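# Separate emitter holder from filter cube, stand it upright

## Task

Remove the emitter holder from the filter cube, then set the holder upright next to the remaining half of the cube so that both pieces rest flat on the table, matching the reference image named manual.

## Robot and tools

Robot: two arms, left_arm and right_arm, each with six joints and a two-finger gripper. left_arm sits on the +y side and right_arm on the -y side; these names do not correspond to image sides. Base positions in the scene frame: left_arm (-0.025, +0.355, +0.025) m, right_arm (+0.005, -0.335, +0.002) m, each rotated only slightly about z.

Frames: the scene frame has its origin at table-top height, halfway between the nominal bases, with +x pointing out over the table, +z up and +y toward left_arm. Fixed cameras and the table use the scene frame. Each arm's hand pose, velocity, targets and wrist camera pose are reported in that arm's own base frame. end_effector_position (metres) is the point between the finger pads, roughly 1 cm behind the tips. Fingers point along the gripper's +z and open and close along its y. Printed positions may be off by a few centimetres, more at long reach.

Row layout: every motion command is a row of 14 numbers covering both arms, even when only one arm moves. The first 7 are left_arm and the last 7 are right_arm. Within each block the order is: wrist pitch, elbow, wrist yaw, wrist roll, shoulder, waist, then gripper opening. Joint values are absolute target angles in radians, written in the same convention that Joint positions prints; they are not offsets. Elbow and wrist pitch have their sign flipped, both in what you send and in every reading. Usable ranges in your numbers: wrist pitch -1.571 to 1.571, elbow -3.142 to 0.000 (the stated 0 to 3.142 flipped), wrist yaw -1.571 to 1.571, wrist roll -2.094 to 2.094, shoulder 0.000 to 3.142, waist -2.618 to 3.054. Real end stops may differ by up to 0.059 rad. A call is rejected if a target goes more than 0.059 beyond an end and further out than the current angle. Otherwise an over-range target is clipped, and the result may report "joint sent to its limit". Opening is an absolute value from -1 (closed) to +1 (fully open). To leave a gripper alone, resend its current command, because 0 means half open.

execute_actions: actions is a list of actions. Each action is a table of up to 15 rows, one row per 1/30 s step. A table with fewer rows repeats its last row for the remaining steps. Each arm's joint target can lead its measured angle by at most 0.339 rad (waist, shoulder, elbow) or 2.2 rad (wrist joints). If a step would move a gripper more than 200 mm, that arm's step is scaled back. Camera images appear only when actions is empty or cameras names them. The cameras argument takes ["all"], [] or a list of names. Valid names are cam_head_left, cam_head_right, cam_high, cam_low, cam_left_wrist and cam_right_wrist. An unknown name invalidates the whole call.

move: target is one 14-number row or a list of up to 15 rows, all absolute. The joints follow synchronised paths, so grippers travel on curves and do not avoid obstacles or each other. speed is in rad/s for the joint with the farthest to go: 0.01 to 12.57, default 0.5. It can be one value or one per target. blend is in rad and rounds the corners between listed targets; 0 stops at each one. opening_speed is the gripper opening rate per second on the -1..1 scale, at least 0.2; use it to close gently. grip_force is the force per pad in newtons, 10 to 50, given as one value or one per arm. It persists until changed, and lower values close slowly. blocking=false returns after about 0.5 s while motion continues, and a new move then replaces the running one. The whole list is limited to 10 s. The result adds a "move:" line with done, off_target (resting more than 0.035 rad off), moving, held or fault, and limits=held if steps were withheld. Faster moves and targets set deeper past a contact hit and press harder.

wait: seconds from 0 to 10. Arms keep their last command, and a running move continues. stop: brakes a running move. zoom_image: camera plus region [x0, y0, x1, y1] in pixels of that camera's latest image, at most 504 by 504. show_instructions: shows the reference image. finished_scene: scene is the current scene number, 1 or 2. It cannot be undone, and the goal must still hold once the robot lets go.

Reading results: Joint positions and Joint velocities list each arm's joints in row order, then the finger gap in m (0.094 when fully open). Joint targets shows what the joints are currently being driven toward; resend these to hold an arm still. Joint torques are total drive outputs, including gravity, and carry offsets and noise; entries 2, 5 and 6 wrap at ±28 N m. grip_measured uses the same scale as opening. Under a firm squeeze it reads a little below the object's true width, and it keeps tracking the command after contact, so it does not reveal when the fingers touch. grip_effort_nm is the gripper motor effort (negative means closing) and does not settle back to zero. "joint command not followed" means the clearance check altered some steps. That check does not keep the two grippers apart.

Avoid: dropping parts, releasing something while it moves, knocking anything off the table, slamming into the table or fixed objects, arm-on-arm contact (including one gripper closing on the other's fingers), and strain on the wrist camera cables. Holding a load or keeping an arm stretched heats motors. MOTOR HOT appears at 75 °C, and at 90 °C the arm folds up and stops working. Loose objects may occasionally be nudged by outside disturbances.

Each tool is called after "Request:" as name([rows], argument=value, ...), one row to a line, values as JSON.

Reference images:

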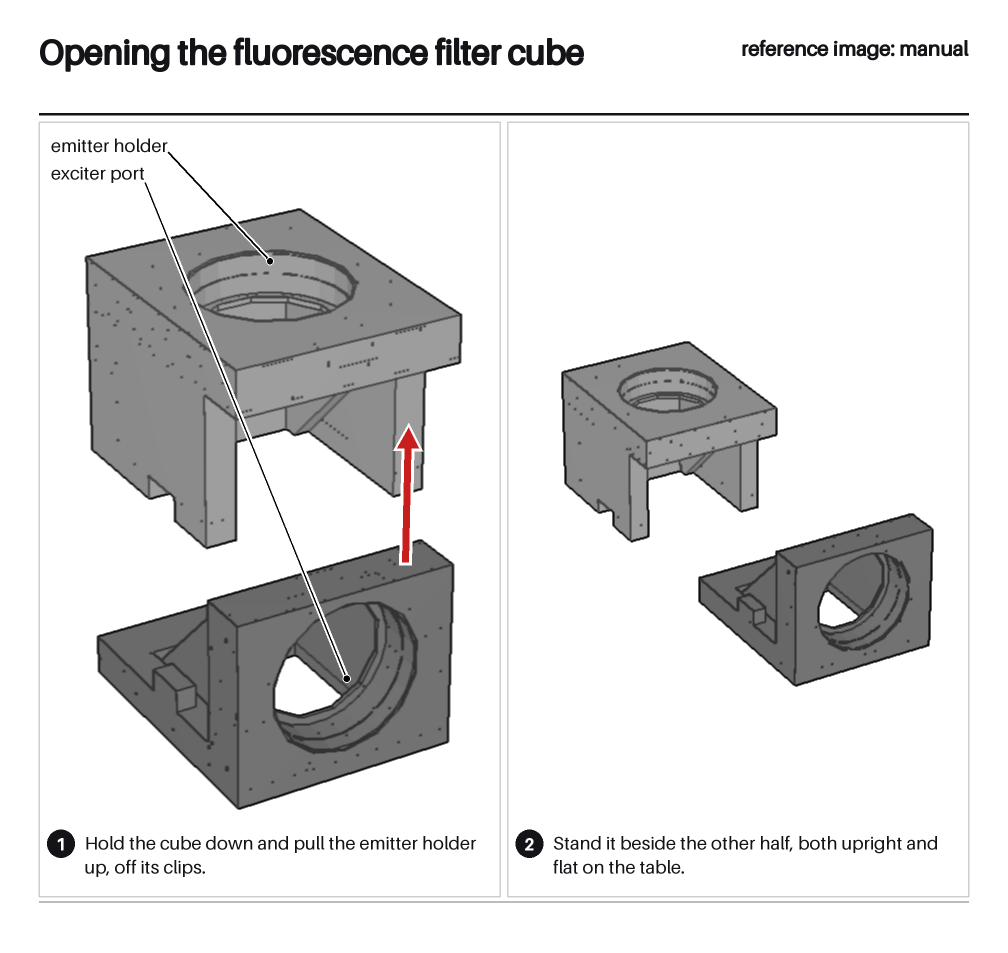

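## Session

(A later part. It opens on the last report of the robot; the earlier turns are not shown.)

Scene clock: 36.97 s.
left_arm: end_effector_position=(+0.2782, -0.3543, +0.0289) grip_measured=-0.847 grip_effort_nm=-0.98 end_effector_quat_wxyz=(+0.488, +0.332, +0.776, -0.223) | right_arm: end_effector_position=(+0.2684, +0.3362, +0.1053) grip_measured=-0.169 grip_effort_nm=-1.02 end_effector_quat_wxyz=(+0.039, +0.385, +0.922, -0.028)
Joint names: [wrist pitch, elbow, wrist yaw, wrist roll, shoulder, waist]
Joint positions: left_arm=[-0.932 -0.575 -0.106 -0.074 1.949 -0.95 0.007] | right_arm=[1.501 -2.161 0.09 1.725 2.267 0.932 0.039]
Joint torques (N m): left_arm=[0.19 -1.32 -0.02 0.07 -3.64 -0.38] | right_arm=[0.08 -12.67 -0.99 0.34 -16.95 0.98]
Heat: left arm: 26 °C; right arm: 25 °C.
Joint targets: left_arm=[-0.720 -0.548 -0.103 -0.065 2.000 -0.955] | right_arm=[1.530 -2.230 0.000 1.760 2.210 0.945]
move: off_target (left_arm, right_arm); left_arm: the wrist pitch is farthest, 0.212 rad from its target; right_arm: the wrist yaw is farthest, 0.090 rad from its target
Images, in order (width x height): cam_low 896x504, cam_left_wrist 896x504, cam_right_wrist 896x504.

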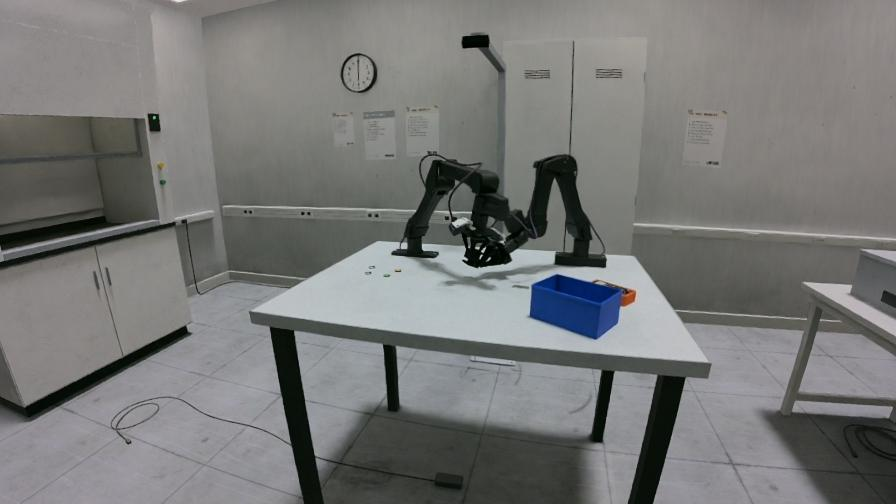

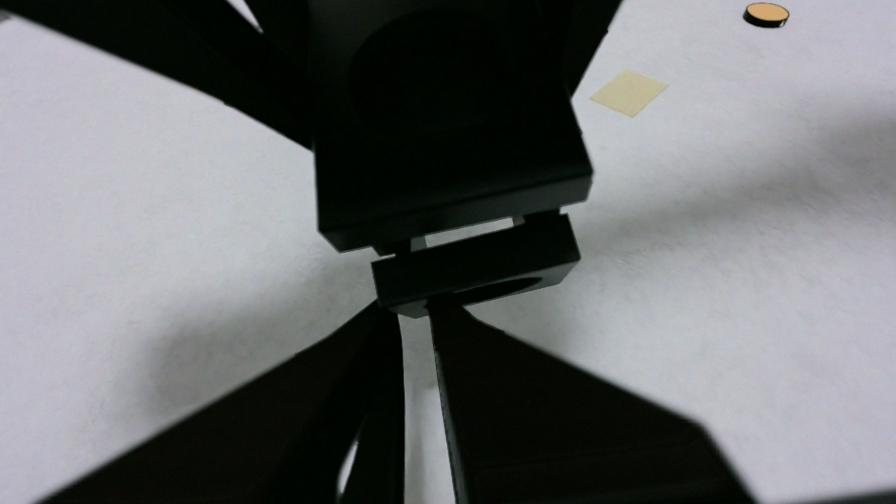

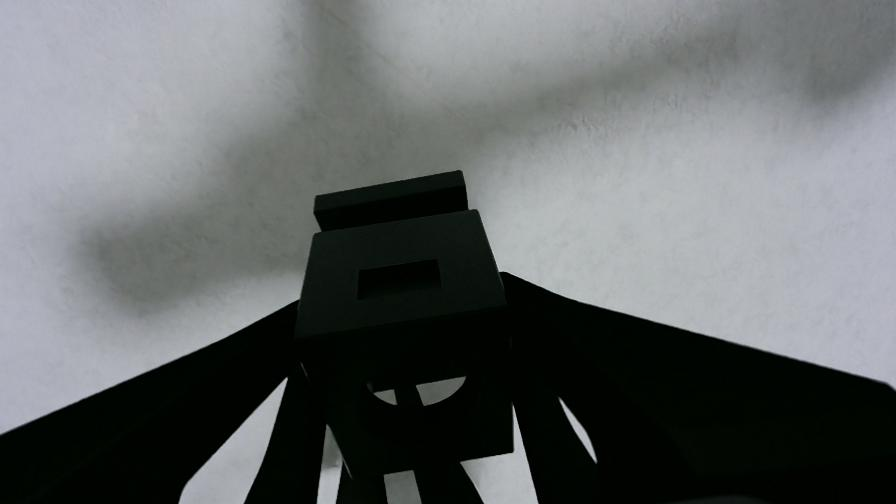

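Request:
move(target=[-0.94,-0.548,-0.103,-0.065,2.025,-0.955,-1,1.29,-1.95,0,1.76,2.2,0.945,-1], speed=0.15, cameras=["cam_left_wrist","cam_right_wrist","cam_low"])

Request:
zoom_image(camera="cam_low", region=[440, 230, 540, 290])

Request:
zoom_image(camera="cam_right_wrist", region=[280, 160, 540, 500])

Scene clock: 40.03 s.
left_arm: end_effector_position=(+0.2674, -0.3432, -0.0052) grip_measured=-0.854 grip_effort_nm=-0.98 end_effector_quat_wxyz=(+0.452, +0.347, +0.795, -0.207) | right_arm: end_effector_position=(+0.2593, +0.3459, +0.0611) grip_measured=-0.169 grip_effort_nm=-1.02 end_effector_quat_wxyz=(+0.009, +0.385, +0.923, -0.012)
Joint names: [wrist pitch, elbow, wrist yaw, wrist roll, shoulder, waist]
Joint positions: left_arm=[-0.922 -0.552 -0.093 -0.074 2.006 -0.95 0.007] | right_arm=[1.3 -1.958 0.023 1.725 2.248 0.935 0.039]
Joint torques (N m): left_arm=[-2.12 -2.69 -0.16 0.07 -5.91 -0.4] | right_arm=[-0.32 -5.08 -0.25 0.34 -16.13 0.85]
Heat: left arm: 26 °C; right arm: 26 °C.
Joint targets: left_arm=[-0.940 -0.548 -0.103 -0.065 2.025 -0.955] | right_arm=[1.290 -1.950 0.000 1.760 2.200 0.945]
move: off_target (right_arm); right_arm: the shoulder is farthest, 0.048 rad from its target
Images, in order (width x height): cam_low 896x504, cam_left_wrist 896x504, cam_right_wrist 896x504.

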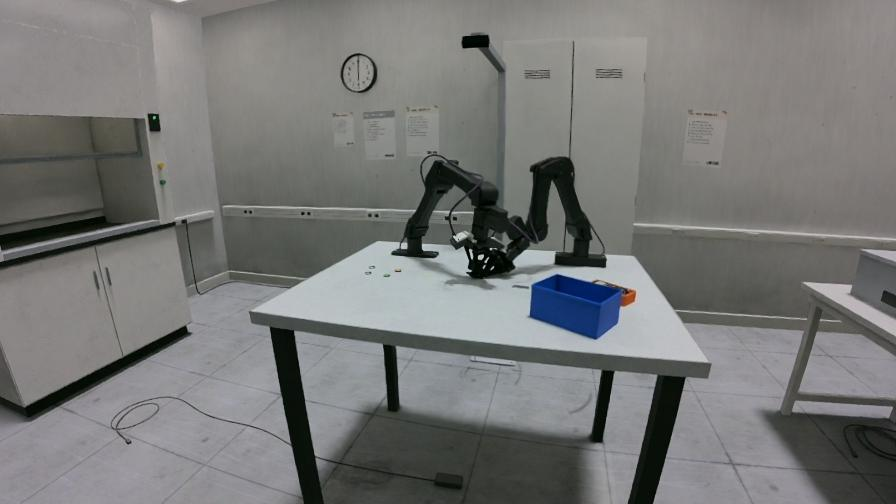

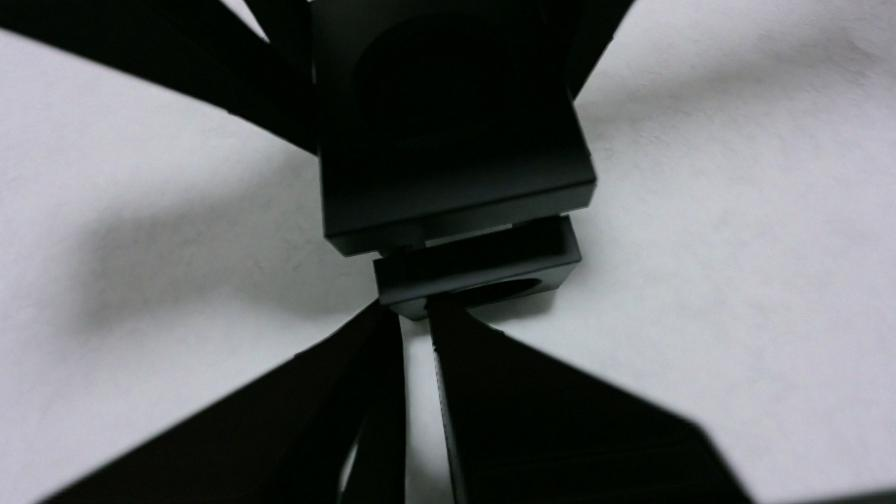

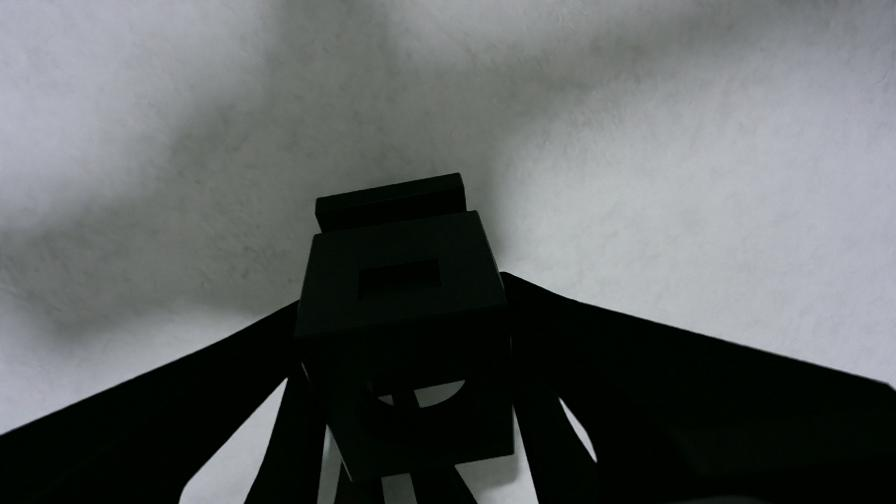

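Scaled by 5.040 from the camera's 896x504 image, which has a finer 1280x720 frame.

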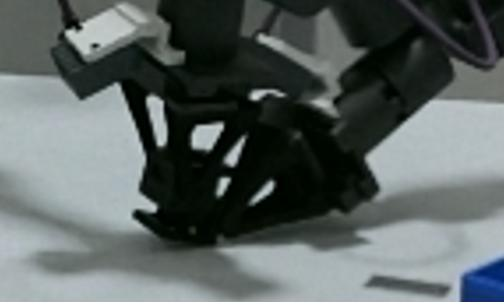

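Scaled by 1.482 from the camera's 896x504 image, which has a finer 1280x720 frame.

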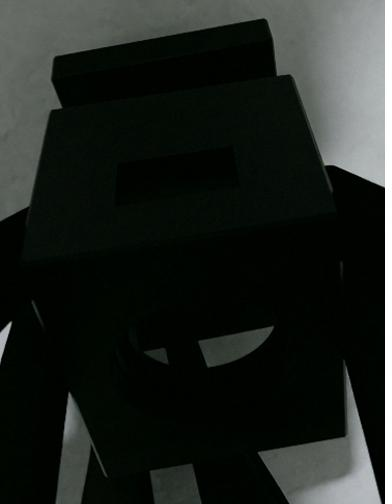

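Request:
move([
  [-0.94,-0.548,-0.103,-0.065,2.025,-0.955,-0.6,1.265,-1.93,0,1.76,2.2,0.945,-1],
  [-1.035,-0.42,-0.103,-0.065,1.983,-0.951,-0.6,1.265,-1.93,0,1.76,2.2,0.945,-1],
], speed=0.12, opening_speed=0.3, cameras=["cam_left_wrist","cam_right_wrist","cam_low"])

Request:
zoom_image(camera="cam_low", region=[440, 230, 540, 290])

Request:
zoom_image(camera="cam_left_wrist", region=[280, 0, 640, 360])

Scene clock: 43.60 s.
left_arm: end_effector_position=(+0.2527, -0.3200, -0.0118) grip_measured=-0.601 grip_effort_nm=0.13 end_effector_quat_wxyz=(+0.458, +0.344, +0.793, -0.206) | right_arm: end_effector_position=(+0.2602, +0.3548, +0.0601) grip_measured=-0.169 grip_effort_nm=-1.02 end_effector_quat_wxyz=(+0.001, +0.395, +0.919, +0.010)
Joint names: [wrist pitch, elbow, wrist yaw, wrist roll, shoulder, waist]
Joint positions: left_arm=[-1.05 -0.433 -0.102 -0.072 2.006 -0.95 0.019] | right_arm=[1.251 -1.938 -0.002 1.747 2.239 0.935 0.039]
Joint torques (N m): left_arm=[-1.79 -1.36 -0.06 0.04 -8.44 -0.01] | right_arm=[-0.18 -5.05 0.03 0.11 -15.36 0.8]
Heat: left arm: 27 °C; right arm: 26 °C.
Joint targets: left_arm=[-1.035 -0.420 -0.103 -0.065 1.983 -0.951] | right_arm=[1.265 -1.930 0.000 1.760 2.200 0.945]
move: off_target (right_arm); right_arm: the shoulder is farthest, 0.039 rad from its target
Images, in order (width x height): cam_low 896x504, cam_left_wrist 896x504, cam_right_wrist 896x504.

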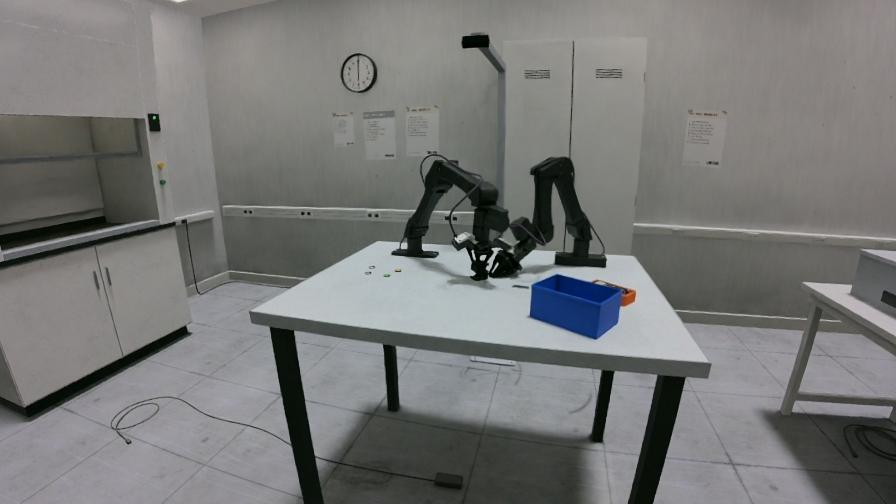

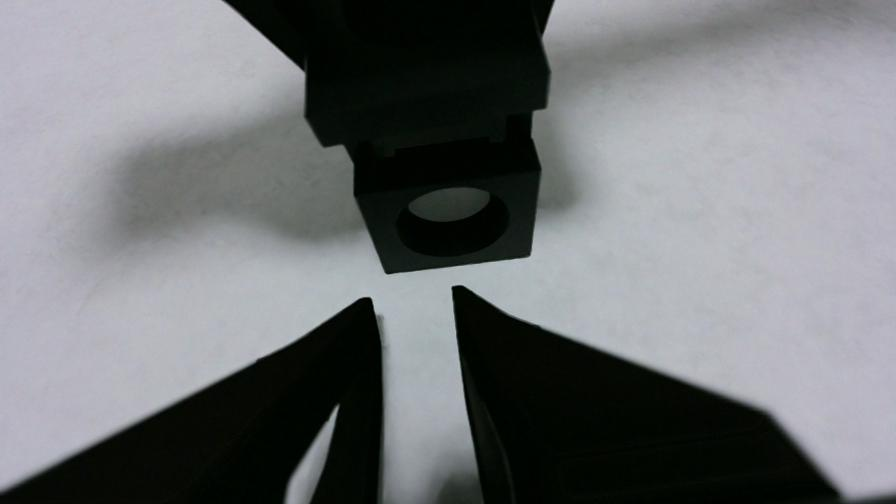

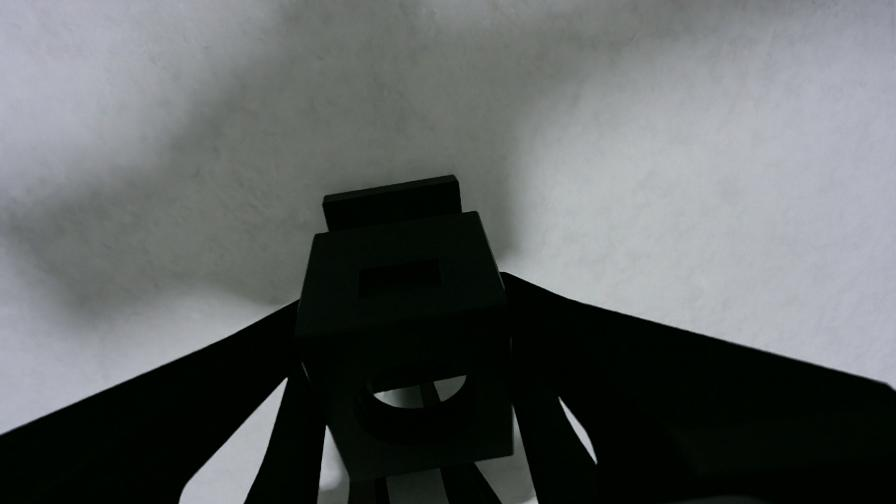

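Scaled by 5.040 from the camera's 896x504 image, which has a finer 1280x720 frame.

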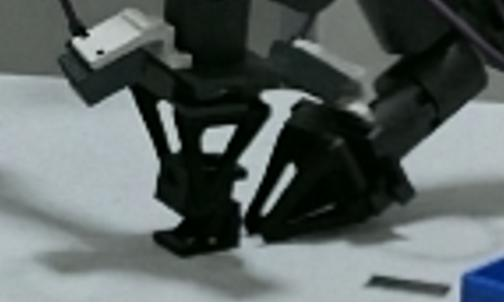

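Scaled by 1.400 from the camera's 896x504 image, which has a finer 1280x720 frame.

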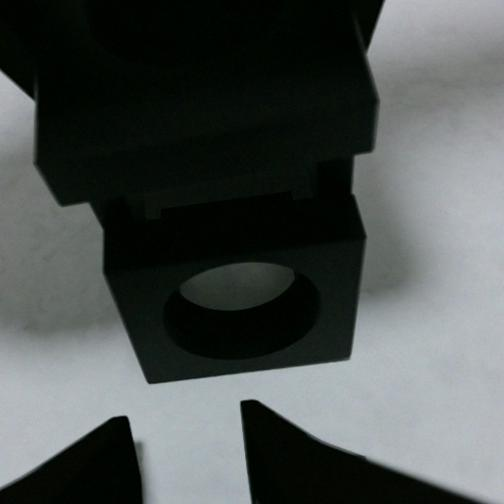

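Request:
move([
  [-1.035,-0.42,-0.103,-0.065,1.983,-0.951,-0.6,1.385,-2.05,0,1.76,2.205,0.945,-1],
], speed=0.1, cameras=["cam_left_wrist","cam_right_wrist","cam_low"])

Request:
zoom_image(camera="cam_low", region=[440, 230, 540, 290])

Scene clock: 45.67 s.
left_arm: end_effector_position=(+0.2527, -0.3200, -0.0118) grip_measured=-0.601 grip_effort_nm=0.13 end_effector_quat_wxyz=(+0.458, +0.344, +0.793, -0.206) | right_arm: end_effector_position=(+0.2594, +0.3537, +0.0818) grip_measured=-0.169 grip_effort_nm=-1.02 end_effector_quat_wxyz=(+0.000, +0.395, +0.919, +0.006)
Joint names: [wrist pitch, elbow, wrist yaw, wrist roll, shoulder, waist]
Joint positions: left_arm=[-1.05 -0.433 -0.102 -0.072 2.006 -0.95 0.019] | right_arm=[1.344 -2.024 -0.002 1.747 2.239 0.935 0.039]
Joint torques (N m): left_arm=[-1.79 -1.44 -0.07 0.06 -8.38 -0.05] | right_arm=[0.11 -8.36 0.02 0.12 -14.87 0.81]
Heat: left arm: 27 °C; right arm: 26 °C.
Joint targets: left_arm=[-1.035 -0.420 -0.103 -0.065 1.983 -0.951] | right_arm=[1.385 -2.050 0.000 1.760 2.205 0.945]
move: off_target (right_arm); right_arm: the wrist pitch is farthest, 0.041 rad from its target
Images, in order (width x height): cam_low 896x504, cam_left_wrist 896x504, cam_right_wrist 896x504.

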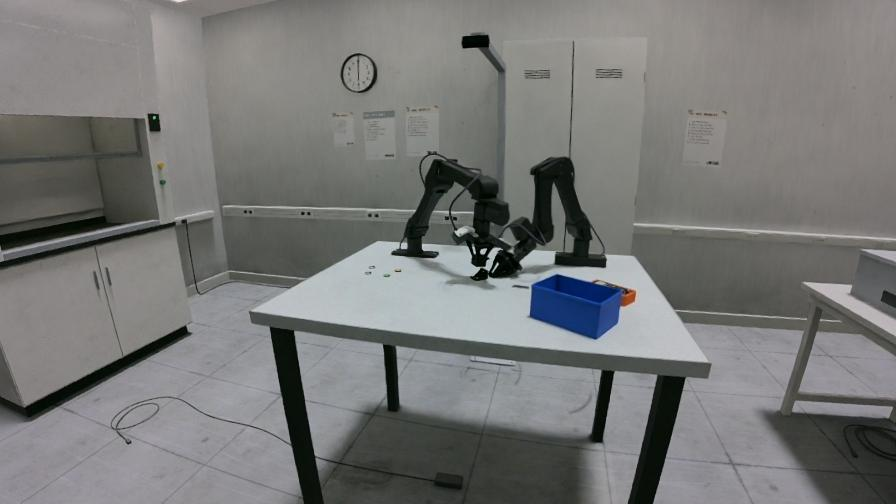

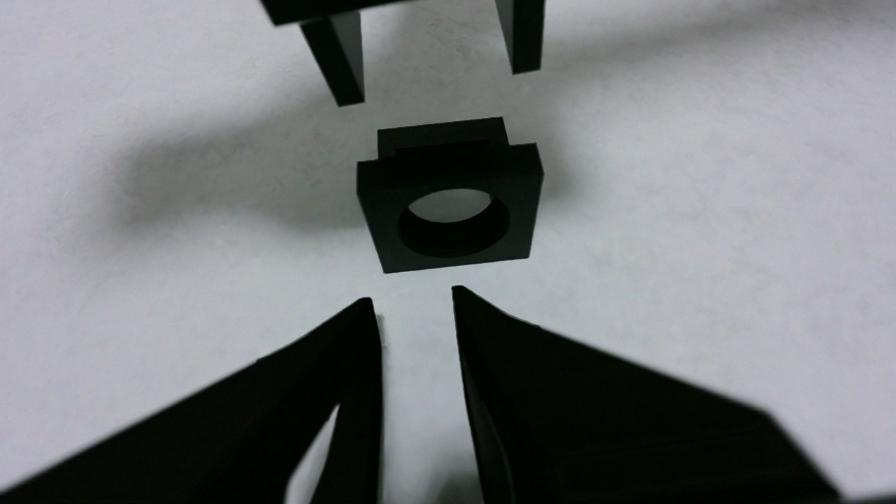

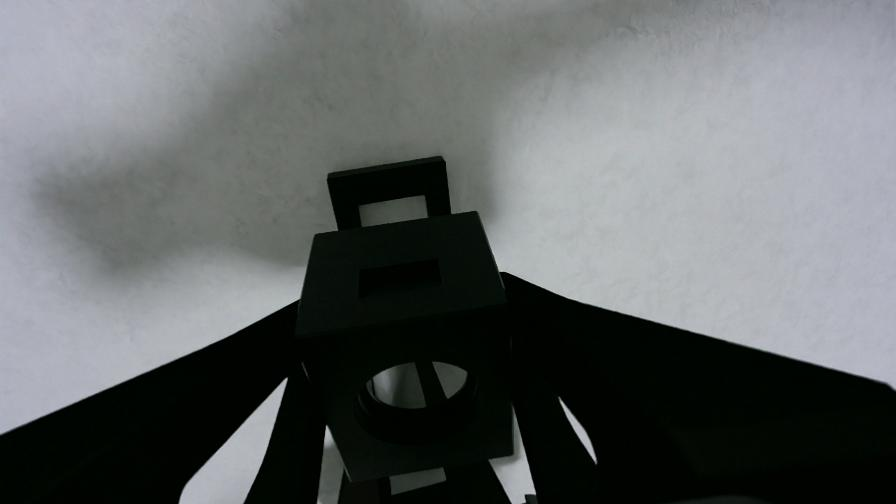

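Scaled by 5.040 from the camera's 896x504 image, which has a finer 1280x720 frame.

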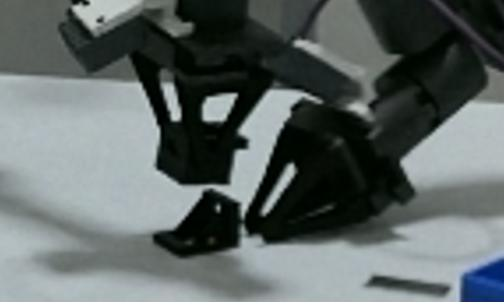

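Request:
move([
  [-1.035,-0.42,-0.103,-0.065,1.9,-0.951,-0.6,1.48,-2.146,0,1.76,2.205,0.93,-1],
  [-1.057,-0.409,-0.103,-0.065,1.6,-0.951,-0.6,1.43,-2.1,0,1.76,2.19,0.65,-1],
  [-1.057,-0.409,-0.103,-0.065,1.5,-0.951,-0.6,1.14,-1.79,0,1.76,2.17,0.65,-1],
], speed=[0.25,0.5,0.25], blend=[0.04,0.06,0], cameras=["cam_left_wrist","cam_right_wrist","cam_low"])

Request:
zoom_image(camera="cam_low", region=[420, 230, 520, 290])

Request:
zoom_image(camera="cam_left_wrist", region=[280, 260, 600, 504])

Scene clock: 49.13 s.
left_arm: end_effector_position=(+0.2608, -0.3313, +0.1765) grip_measured=-0.601 grip_effort_nm=0.13 end_effector_quat_wxyz=(+0.617, +0.277, +0.672, -0.303) | right_arm: end_effector_position=(+0.3450, +0.2650, +0.0356) grip_measured=-0.169 grip_effort_nm=-1.02 end_effector_quat_wxyz=(+0.002, +0.522, +0.853, +0.017)
Joint names: [wrist pitch, elbow, wrist yaw, wrist roll, shoulder, waist]
Joint positions: left_arm=[-1.05 -0.421 -0.102 -0.072 1.526 -0.95 0.019] | right_arm=[1.122 -1.8 -0.009 1.748 2.214 0.649 0.039]
Joint torques (N m): left_arm=[-2.16 -3.67 -0.04 0.05 -6.63 -0.05] | right_arm=[-0.16 -4.82 0.09 0.12 -15.6 0.03]
Heat: left arm: 27 °C; right arm: 27 °C.
Joint targets: left_arm=[-1.057 -0.409 -0.103 -0.065 1.500 -0.951] | right_arm=[1.140 -1.790 0.000 1.760 2.170 0.650]
move: off_target (right_arm); right_arm: the shoulder is farthest, 0.044 rad from its target
Images, in order (width x height): cam_low 896x504, cam_left_wrist 896x504, cam_right_wrist 896x504.

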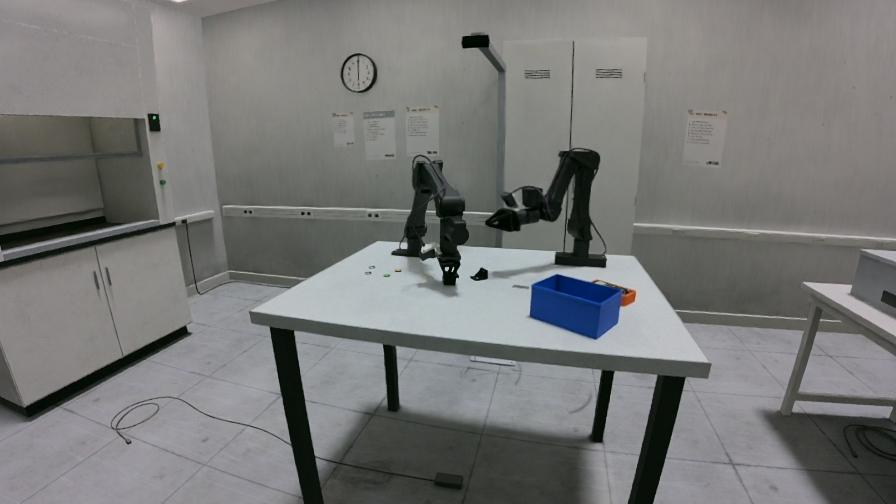

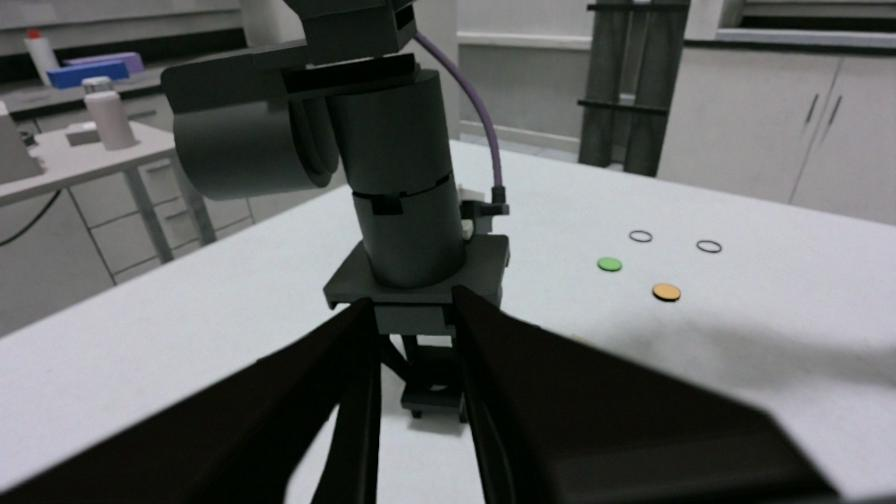

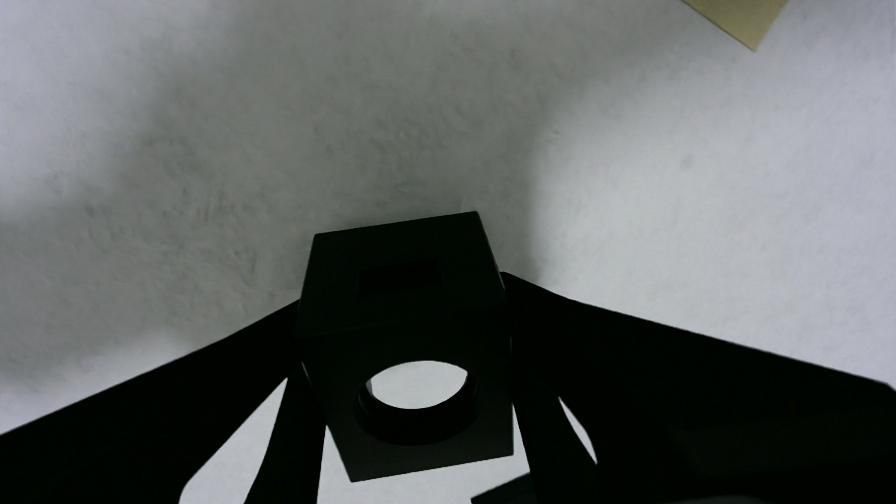

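Scaled by 5.040 from the camera's 896x504 image, which has a finer 1280x720 frame.

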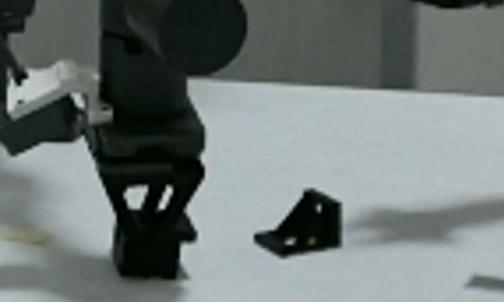

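Scaled by 1.575 from the camera's 896x504 image, which has a finer 1280x720 frame.

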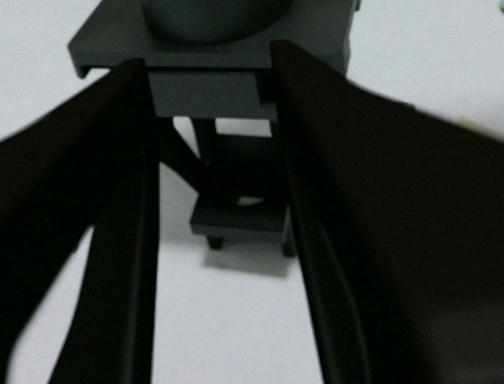

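Request:
move([
  [-1.057,-0.409,-0.103,-0.065,1.5,-0.951,-0.6,1.122,-1.773,0,1.76,2.17,0.65,-1],
  [-1.057,-0.409,-0.103,-0.065,1.5,-0.951,-0.6,1.12,-1.771,0,1.76,2.17,0.65,0.35],
], speed=0.06, opening_speed=0.4)

Request:
move([
  [-1.057,-0.409,-0.103,-0.065,1.5,-0.951,-0.6,1.262,-1.94,0,1.76,2.17,0.65,0.5],
  [-1.057,-0.409,-0.103,-0.065,1.5,-0.951,-0.6,1.48,-2.2,0,1.76,2.18,0.65,0.5],
], speed=0.35, blend=[0.05,0], cameras=["cam_left_wrist","cam_right_wrist","cam_low"])

Request:
zoom_image(camera="cam_low", region=[420, 230, 520, 290])

Scene clock: 54.10 s.
left_arm: end_effector_position=(+0.2608, -0.3313, +0.1765) grip_measured=-0.601 grip_effort_nm=0.13 end_effector_quat_wxyz=(+0.617, +0.277, +0.672, -0.303) | right_arm: end_effector_position=(+0.3450, +0.2650, +0.0341) grip_measured=+0.347 grip_effort_nm=0.15 end_effector_quat_wxyz=(+0.003, +0.522, +0.853, +0.021)
Joint names: [wrist pitch, elbow, wrist yaw, wrist roll, shoulder, waist]
Joint positions: left_arm=[-1.05 -0.421 -0.102 -0.072 1.526 -0.95 0.019] | right_arm=[1.104 -1.782 -0.009 1.748 2.208 0.649 0.063]
Joint torques (N m): left_arm=[-2.14 -3.73 -0.04 0.05 -6.68 -0.05] | right_arm=[-0.2 -4.71 0.09 0.1 -14.95 -0.01]
Heat: left arm: 27 °C; right arm: 29 °C.
Joint targets: left_arm=[-1.057 -0.409 -0.103 -0.065 1.500 -0.951] | right_arm=[1.120 -1.771 0.000 1.760 2.170 0.650]
move: off_target (right_arm); target 2's new numbers were sent with right_arm's shoulder 0.038 rad from that target; right_arm: the shoulder is farthest, 0.038 rad from its target

Scene clock: 56.00 s.
left_arm: end_effector_position=(+0.2608, -0.3313, +0.1765) grip_measured=-0.601 grip_effort_nm=0.13 end_effector_quat_wxyz=(+0.617, +0.277, +0.672, -0.303) | right_arm: end_effector_position=(+0.3560, +0.2733, +0.1347) grip_measured=+0.497 grip_effort_nm=0.15 end_effector_quat_wxyz=(+0.014, +0.521, +0.852, +0.049)
Joint names: [wrist pitch, elbow, wrist yaw, wrist roll, shoulder, waist]
Joint positions: left_arm=[-1.05 -0.421 -0.102 -0.072 1.526 -0.95 0.019] | right_arm=[1.441 -2.18 -0.009 1.748 2.208 0.649 0.07]
Joint torques (N m): left_arm=[-2.13 -3.67 -0.03 0.05 -6.65 -0.03] | right_arm=[-0.11 -7.87 0.09 0.11 -14.15 0.03]
Heat: left arm: 28 °C; right arm: 29 °C.
Joint targets: left_arm=[-1.057 -0.409 -0.103 -0.065 1.500 -0.951] | right_arm=[1.480 -2.200 0.000 1.760 2.180 0.650]
move: off_target (right_arm); right_arm: the wrist pitch is farthest, 0.039 rad from its target
Images, in order (width x height): cam_low 896x504, cam_left_wrist 896x504, cam_right_wrist 896x504.

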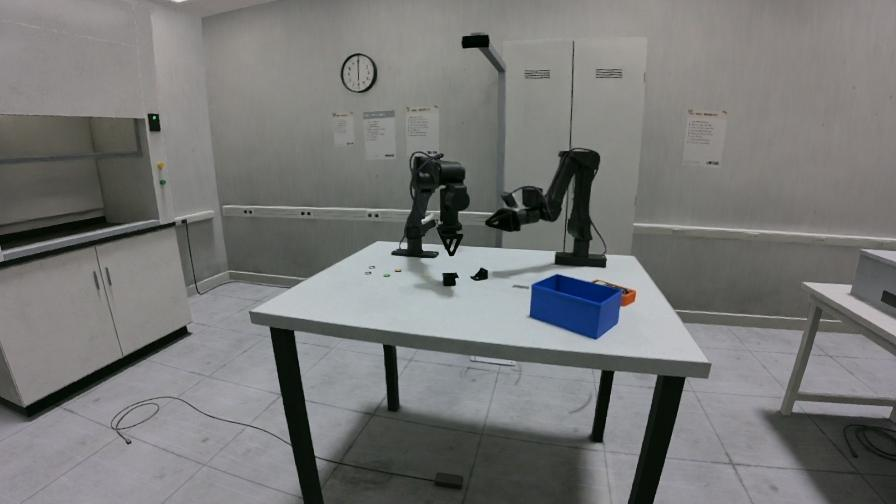

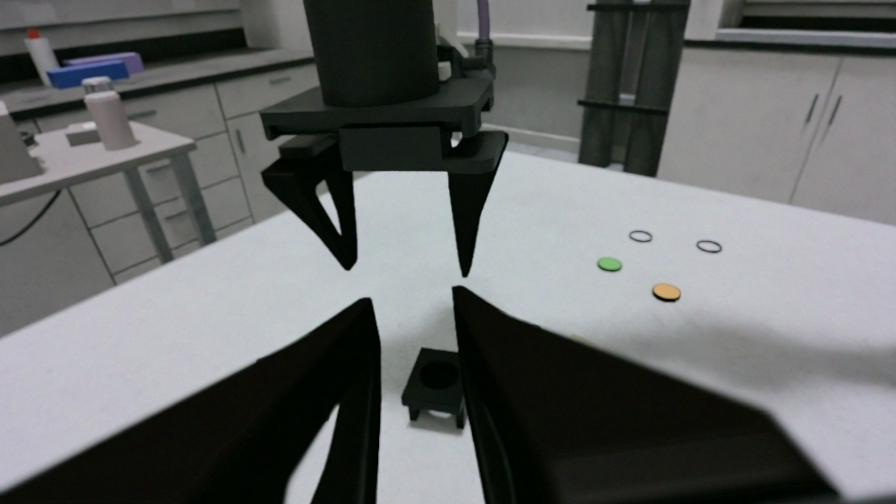

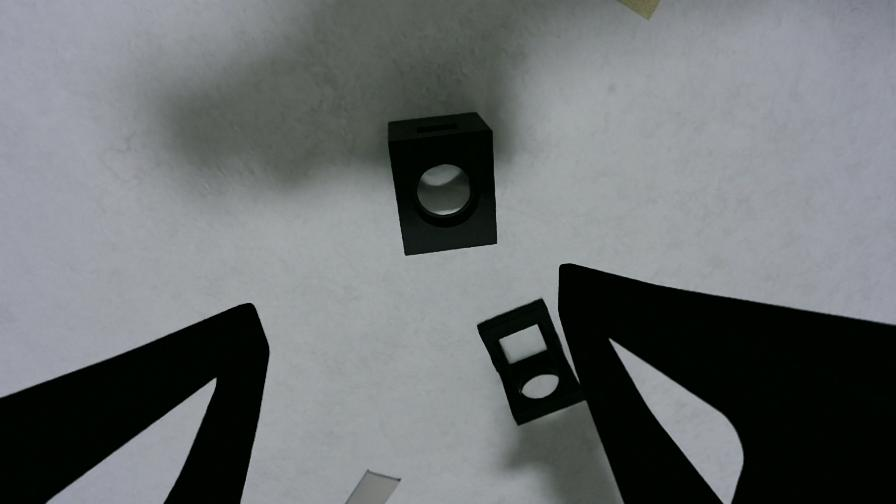

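Scaled by 5.040 from the camera's 896x504 image, which has a finer 1280x720 frame.

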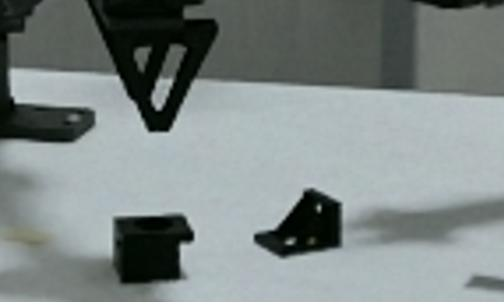

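Request:
finished_scene(scene=2)

The scene is finished: the task was done.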